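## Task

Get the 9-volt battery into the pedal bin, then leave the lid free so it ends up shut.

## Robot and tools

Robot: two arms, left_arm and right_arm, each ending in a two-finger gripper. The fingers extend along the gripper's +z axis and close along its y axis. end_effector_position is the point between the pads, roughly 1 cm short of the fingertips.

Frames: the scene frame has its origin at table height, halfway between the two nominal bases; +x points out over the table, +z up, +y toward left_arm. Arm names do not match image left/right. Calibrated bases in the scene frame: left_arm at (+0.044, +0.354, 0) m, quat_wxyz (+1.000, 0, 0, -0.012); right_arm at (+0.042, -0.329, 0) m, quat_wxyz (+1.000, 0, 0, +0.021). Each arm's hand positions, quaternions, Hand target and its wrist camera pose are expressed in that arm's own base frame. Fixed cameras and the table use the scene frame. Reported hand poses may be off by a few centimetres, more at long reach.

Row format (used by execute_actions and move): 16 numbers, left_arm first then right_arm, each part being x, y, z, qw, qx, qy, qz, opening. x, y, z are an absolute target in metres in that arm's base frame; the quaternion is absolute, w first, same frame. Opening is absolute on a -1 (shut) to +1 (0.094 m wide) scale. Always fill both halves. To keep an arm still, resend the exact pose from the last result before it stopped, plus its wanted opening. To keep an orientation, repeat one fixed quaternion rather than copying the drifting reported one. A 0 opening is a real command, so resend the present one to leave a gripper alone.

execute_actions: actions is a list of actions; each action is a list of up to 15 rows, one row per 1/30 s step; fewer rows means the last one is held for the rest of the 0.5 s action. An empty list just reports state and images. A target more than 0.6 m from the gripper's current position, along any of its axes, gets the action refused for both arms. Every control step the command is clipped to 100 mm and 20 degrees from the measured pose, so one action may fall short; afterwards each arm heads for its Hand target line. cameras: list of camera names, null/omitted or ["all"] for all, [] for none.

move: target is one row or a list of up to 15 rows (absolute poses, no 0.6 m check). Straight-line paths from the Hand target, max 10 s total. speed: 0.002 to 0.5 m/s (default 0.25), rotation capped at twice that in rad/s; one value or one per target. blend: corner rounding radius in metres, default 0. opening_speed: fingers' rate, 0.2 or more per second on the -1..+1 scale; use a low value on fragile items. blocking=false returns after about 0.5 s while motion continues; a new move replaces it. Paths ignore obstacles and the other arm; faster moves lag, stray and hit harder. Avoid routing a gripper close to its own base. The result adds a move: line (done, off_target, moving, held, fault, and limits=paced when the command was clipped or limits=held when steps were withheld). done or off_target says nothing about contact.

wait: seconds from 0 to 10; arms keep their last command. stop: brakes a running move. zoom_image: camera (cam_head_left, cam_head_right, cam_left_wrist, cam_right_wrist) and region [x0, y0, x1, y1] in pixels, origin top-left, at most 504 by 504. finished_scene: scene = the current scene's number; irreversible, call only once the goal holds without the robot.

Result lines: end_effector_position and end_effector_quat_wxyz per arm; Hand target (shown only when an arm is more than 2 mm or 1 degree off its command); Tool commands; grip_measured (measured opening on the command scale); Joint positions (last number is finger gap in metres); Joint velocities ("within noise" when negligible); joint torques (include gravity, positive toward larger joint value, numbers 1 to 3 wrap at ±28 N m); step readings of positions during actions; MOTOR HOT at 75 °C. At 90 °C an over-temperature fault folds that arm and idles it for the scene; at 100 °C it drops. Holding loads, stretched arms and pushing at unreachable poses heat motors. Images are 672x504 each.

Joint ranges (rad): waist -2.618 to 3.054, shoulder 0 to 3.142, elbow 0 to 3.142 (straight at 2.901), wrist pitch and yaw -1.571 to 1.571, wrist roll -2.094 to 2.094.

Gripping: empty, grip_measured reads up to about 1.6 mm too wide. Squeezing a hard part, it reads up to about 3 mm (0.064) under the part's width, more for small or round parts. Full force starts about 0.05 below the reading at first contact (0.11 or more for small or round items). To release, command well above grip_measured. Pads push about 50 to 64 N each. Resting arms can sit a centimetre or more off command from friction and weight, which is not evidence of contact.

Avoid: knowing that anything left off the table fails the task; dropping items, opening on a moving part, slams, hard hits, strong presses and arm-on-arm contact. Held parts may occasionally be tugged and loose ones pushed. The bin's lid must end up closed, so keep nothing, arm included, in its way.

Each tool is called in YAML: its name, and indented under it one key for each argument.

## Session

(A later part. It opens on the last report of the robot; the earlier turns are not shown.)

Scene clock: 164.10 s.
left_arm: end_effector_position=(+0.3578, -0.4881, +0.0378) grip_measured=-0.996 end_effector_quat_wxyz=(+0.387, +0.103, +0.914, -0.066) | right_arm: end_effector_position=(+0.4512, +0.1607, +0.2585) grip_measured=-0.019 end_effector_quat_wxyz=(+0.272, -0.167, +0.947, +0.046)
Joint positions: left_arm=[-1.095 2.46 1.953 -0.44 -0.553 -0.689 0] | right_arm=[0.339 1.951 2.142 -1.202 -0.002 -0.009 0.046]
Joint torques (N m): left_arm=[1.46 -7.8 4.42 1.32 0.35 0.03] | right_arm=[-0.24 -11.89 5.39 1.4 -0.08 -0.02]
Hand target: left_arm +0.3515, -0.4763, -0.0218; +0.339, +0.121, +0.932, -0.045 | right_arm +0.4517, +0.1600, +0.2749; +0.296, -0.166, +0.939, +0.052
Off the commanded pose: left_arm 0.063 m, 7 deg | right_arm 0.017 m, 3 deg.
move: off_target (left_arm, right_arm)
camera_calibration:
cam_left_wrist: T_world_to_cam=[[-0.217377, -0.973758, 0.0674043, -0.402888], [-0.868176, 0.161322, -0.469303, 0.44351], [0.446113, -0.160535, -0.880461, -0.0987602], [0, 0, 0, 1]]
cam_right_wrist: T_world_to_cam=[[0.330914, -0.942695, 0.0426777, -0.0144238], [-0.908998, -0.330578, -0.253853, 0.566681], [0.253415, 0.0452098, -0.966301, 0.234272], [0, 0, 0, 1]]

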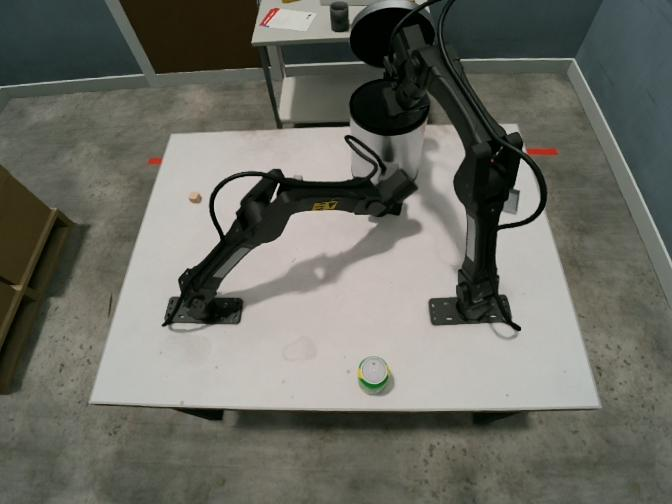

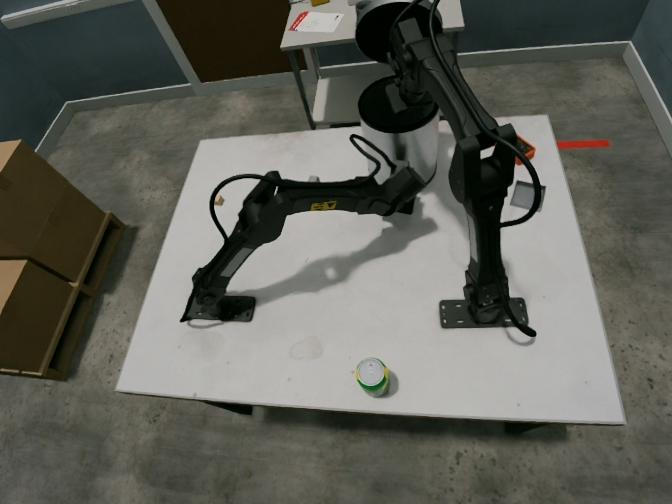

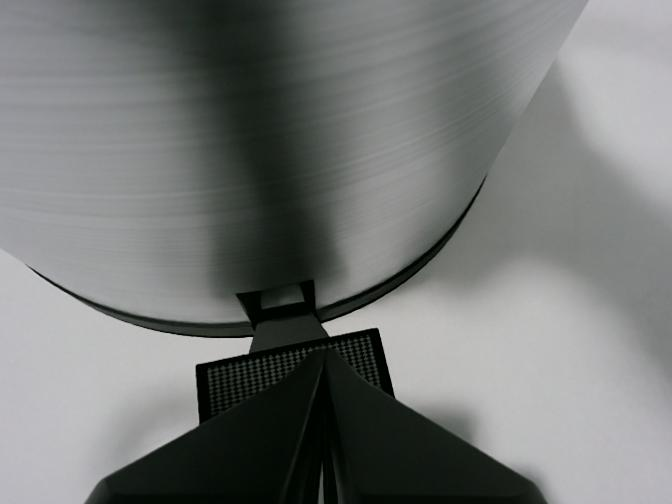

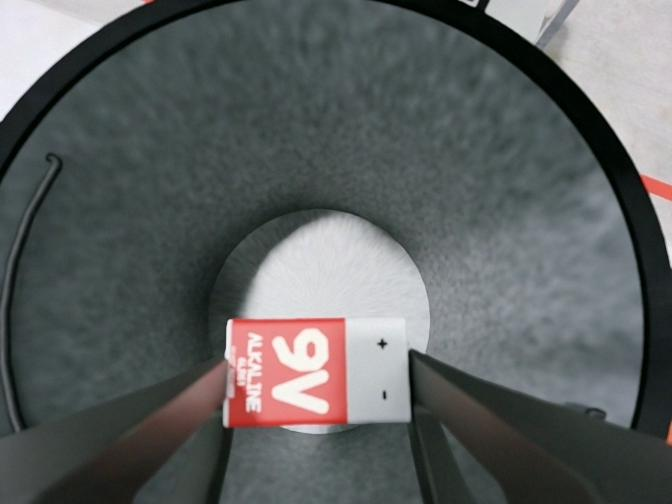

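move:
  target:
    - [0.355,-0.481,-0.025,0.3391,0.1226,0.9316,-0.0446,-1,0.4517,0.16,0.275,0.2961,-0.1656,0.9392,0.0522,0.4]
  cameras: ["cam_right_wrist"]

move:
  target:
    - [0.355,-0.481,-0.025,0.3391,0.1226,0.9316,-0.0446,-1,0.42,0.148,0.38,0.2961,-0.1656,0.9392,0.0522,0.4]
    - [0.355,-0.481,-0.025,0.3391,0.1226,0.9316,-0.0446,-1,0.26,0.08,0.36,0.2961,-0.1656,0.9392,0.0522,0.4]
  blend: [0.03,0]
  cameras: ["cam_right_wrist"]

move:
  target:
    - [0.345,-0.481,0.095,0.3391,0.1226,0.9316,-0.0446,-1,0.26,0.08,0.36,0.2961,-0.1656,0.9392,0.0522,0.4]
  speed: 0.04

Scene clock: 171.60 s.
Off the commanded pose: left_arm 0.063 m, 7 deg | right_arm 0.016 m, 3 deg.
move: off_target (left_arm, right_arm)
camera_calibration:
cam_right_wrist: T_world_to_cam=[[0.330669, -0.942782, 0.0426669, -0.0143283], [-0.90752, -0.330056, -0.259752, 0.568905], [0.258972, 0.0471708, -0.964732, 0.23149], [0, 0, 0, 1]]
Images, in order: cam_right_wrist.

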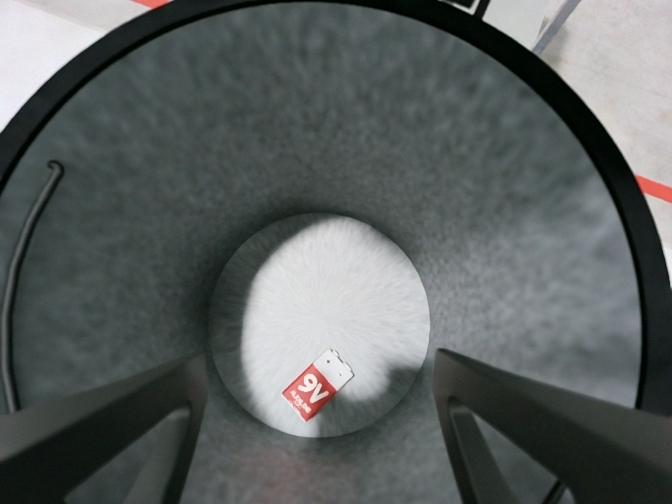

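Scene clock: 173.37 s.
Off the commanded pose: left_arm 0.063 m, 7 deg | right_arm 0.003 m, 1 deg.
joint read past its limit (right arm) — joint 4 (wrist pitch), lower limit.
joint sent to its limit (right arm) — joint 4 (wrist pitch), lower limit. The joint targets still meet the commanded pose.
move: off_target (left_arm)
camera_calibration:
cam_right_wrist: T_world_to_cam=[[0.323951, -0.94505, 0.0440042, -0.0304146], [-0.894672, -0.321142, -0.310533, 0.406739], [0.3076, 0.0612281, -0.949544, 0.365584], [0, 0, 0, 1]]
Images, in order: cam_right_wrist.

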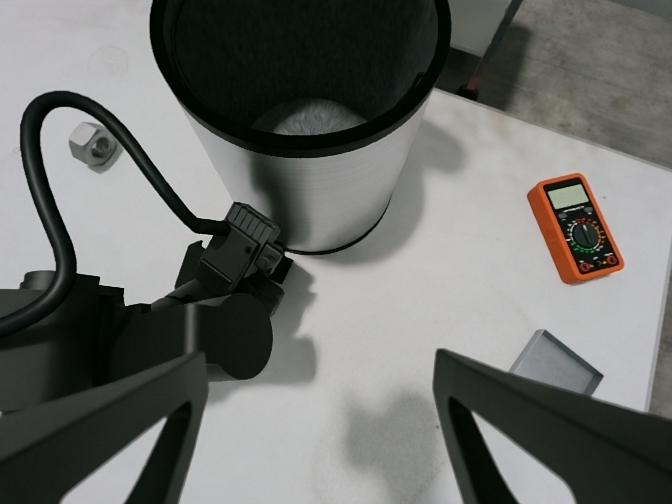

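Scene clock: 176.97 s.
left_arm: end_effector_position=(+0.3448, -0.4780, +0.0840) grip_measured=-0.996 end_effector_quat_wxyz=(+0.333, +0.129, +0.933, -0.038) | right_arm: end_effector_position=(+0.2583, +0.0793, +0.3620) grip_measured=+0.397 end_effector_quat_wxyz=(+0.300, -0.164, +0.938, +0.050)
Joint positions: left_arm=[-1.09 2.443 2.185 -0.814 -0.489 -0.689 0] | right_arm=[0.267 1.339 1.946 -1.56 -0.041 -0.065 0.066]
Joint torques (N m): left_arm=[-0.36 -15.3 8.4 0.99 -0.29 -0.09] | right_arm=[-0.34 -2.61 3.66 1.31 -0.13 -0.05]
Hand target: left_arm +0.3449, -0.4809, +0.0950; +0.339, +0.123, +0.932, -0.045 | right_arm +0.2600, +0.0800, +0.3599; +0.298, -0.165, +0.939, +0.052
Off the commanded pose: left_arm 0.011 m, 1 deg | right_arm 0.003 m, 1 deg.
joint read past its limit (right arm) — joint 4 (wrist pitch), lower limit.
joint sent to its limit (right arm) — joint 4 (wrist pitch), lower limit. The joint targets still meet the commanded pose.
move: off_target (left_arm)
camera_calibration:
cam_left_wrist: T_world_to_cam=[[-0.241579, -0.970341, 0.0088599, -0.384136], [-0.906118, 0.222303, -0.359905, 0.48531], [0.347261, -0.0949735, -0.932947, 0.0191505], [0, 0, 0, 1]]
cam_right_wrist: T_world_to_cam=[[0.324957, -0.944713, 0.0438261, -0.0305011], [-0.894335, -0.322036, -0.310575, 0.406747], [0.307518, 0.0617283, -0.949538, 0.365572], [0, 0, 0, 1]]

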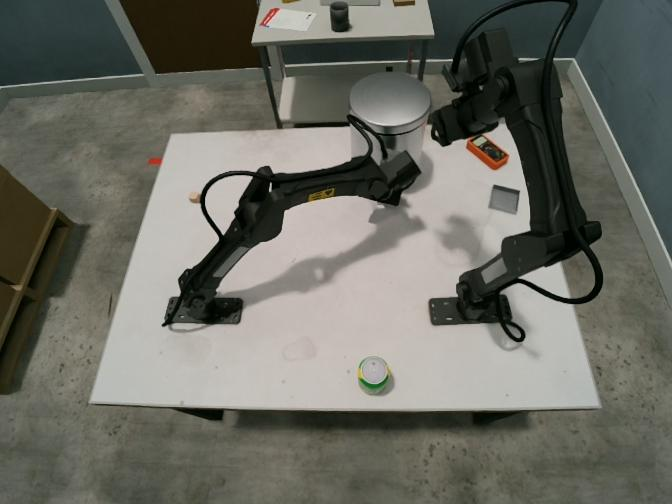

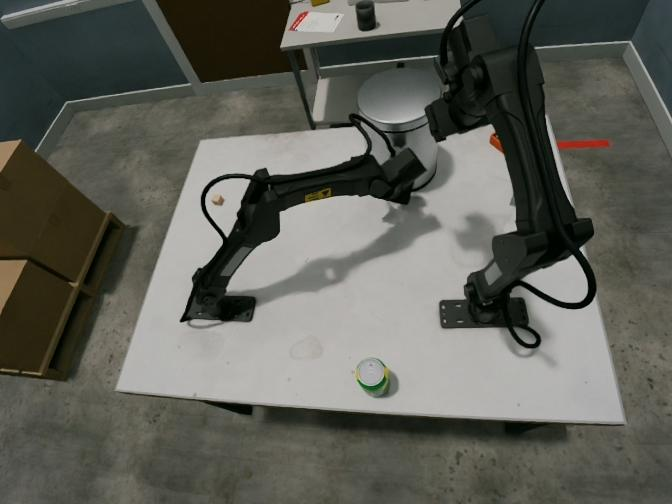

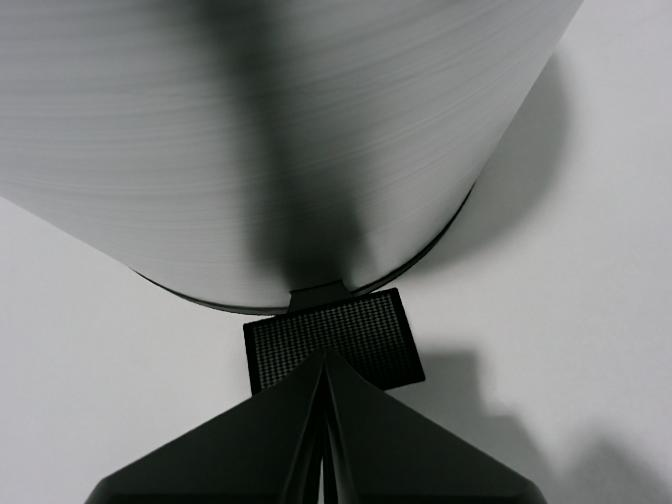

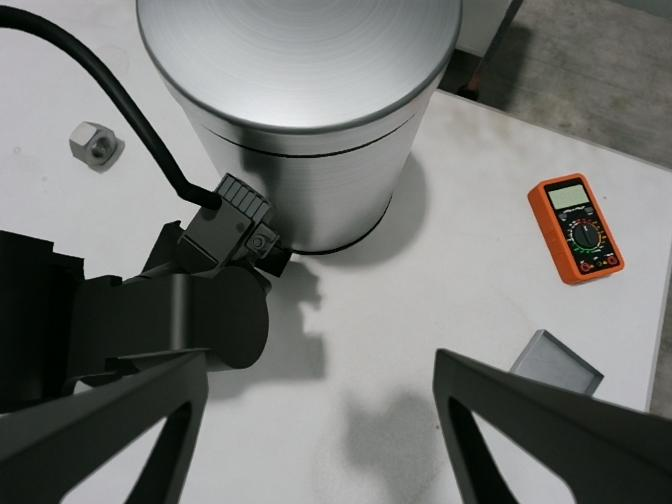

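Lid closed. Back off slightly and finish.

move:
  target:
    - [0.325,-0.45,0.15,0.3391,0.1226,0.9316,-0.0446,-1,0.26,0.08,0.36,0.2961,-0.1656,0.9392,0.0522,0.4]
  speed: 0.15
  cameras: ["cam_right_wrist"]

finished_scene:
  scene: 2

Scene clock: 181.80 s.
left_arm: end_effector_position=(+0.3292, -0.4548, +0.1438) grip_measured=-0.996 end_effector_quat_wxyz=(+0.337, +0.125, +0.932, -0.048) | right_arm: end_effector_position=(+0.2583, +0.0793, +0.3620) grip_measured=+0.397 end_effector_quat_wxyz=(+0.300, -0.164, +0.938, +0.050)
Joint positions: left_arm=[-1.095 2.277 2.125 -0.901 -0.487 -0.696 0] | right_arm=[0.267 1.339 1.946 -1.56 -0.041 -0.065 0.066]
Joint torques (N m): left_arm=[-0.55 -15.84 5.16 1.01 -0.34 -0.09] | right_arm=[-0.36 -2.61 3.67 1.32 -0.13 -0.07]
Hand target: left_arm +0.3252, -0.4501, +0.1500; +0.339, +0.123, +0.932, -0.045 | right_arm +0.2600, +0.0800, +0.3599; +0.298, -0.165, +0.939, +0.052
Off the commanded pose: left_arm 0.009 m, 1 deg | right_arm 0.003 m, 1 deg.
joint read past its limit (right arm) — joint 4 (wrist pitch), lower limit.
joint sent to its limit (right arm) — joint 4 (wrist pitch), lower limit. The joint targets still meet the commanded pose.
move: done
camera_calibration:
cam_right_wrist: T_world_to_cam=[[0.324957, -0.944713, 0.0438261, -0.0305011], [-0.894335, -0.322036, -0.310575, 0.406747], [0.307518, 0.0617283, -0.949538, 0.365572], [0, 0, 0, 1]]
Images, in order: cam_right_wrist.

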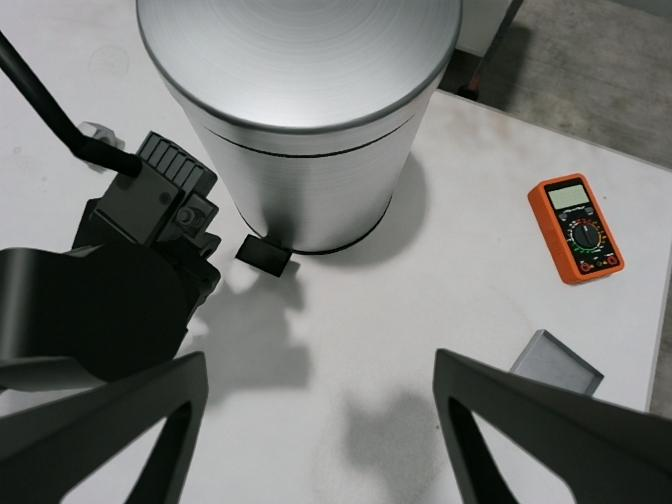

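The scene is finished: the task was done.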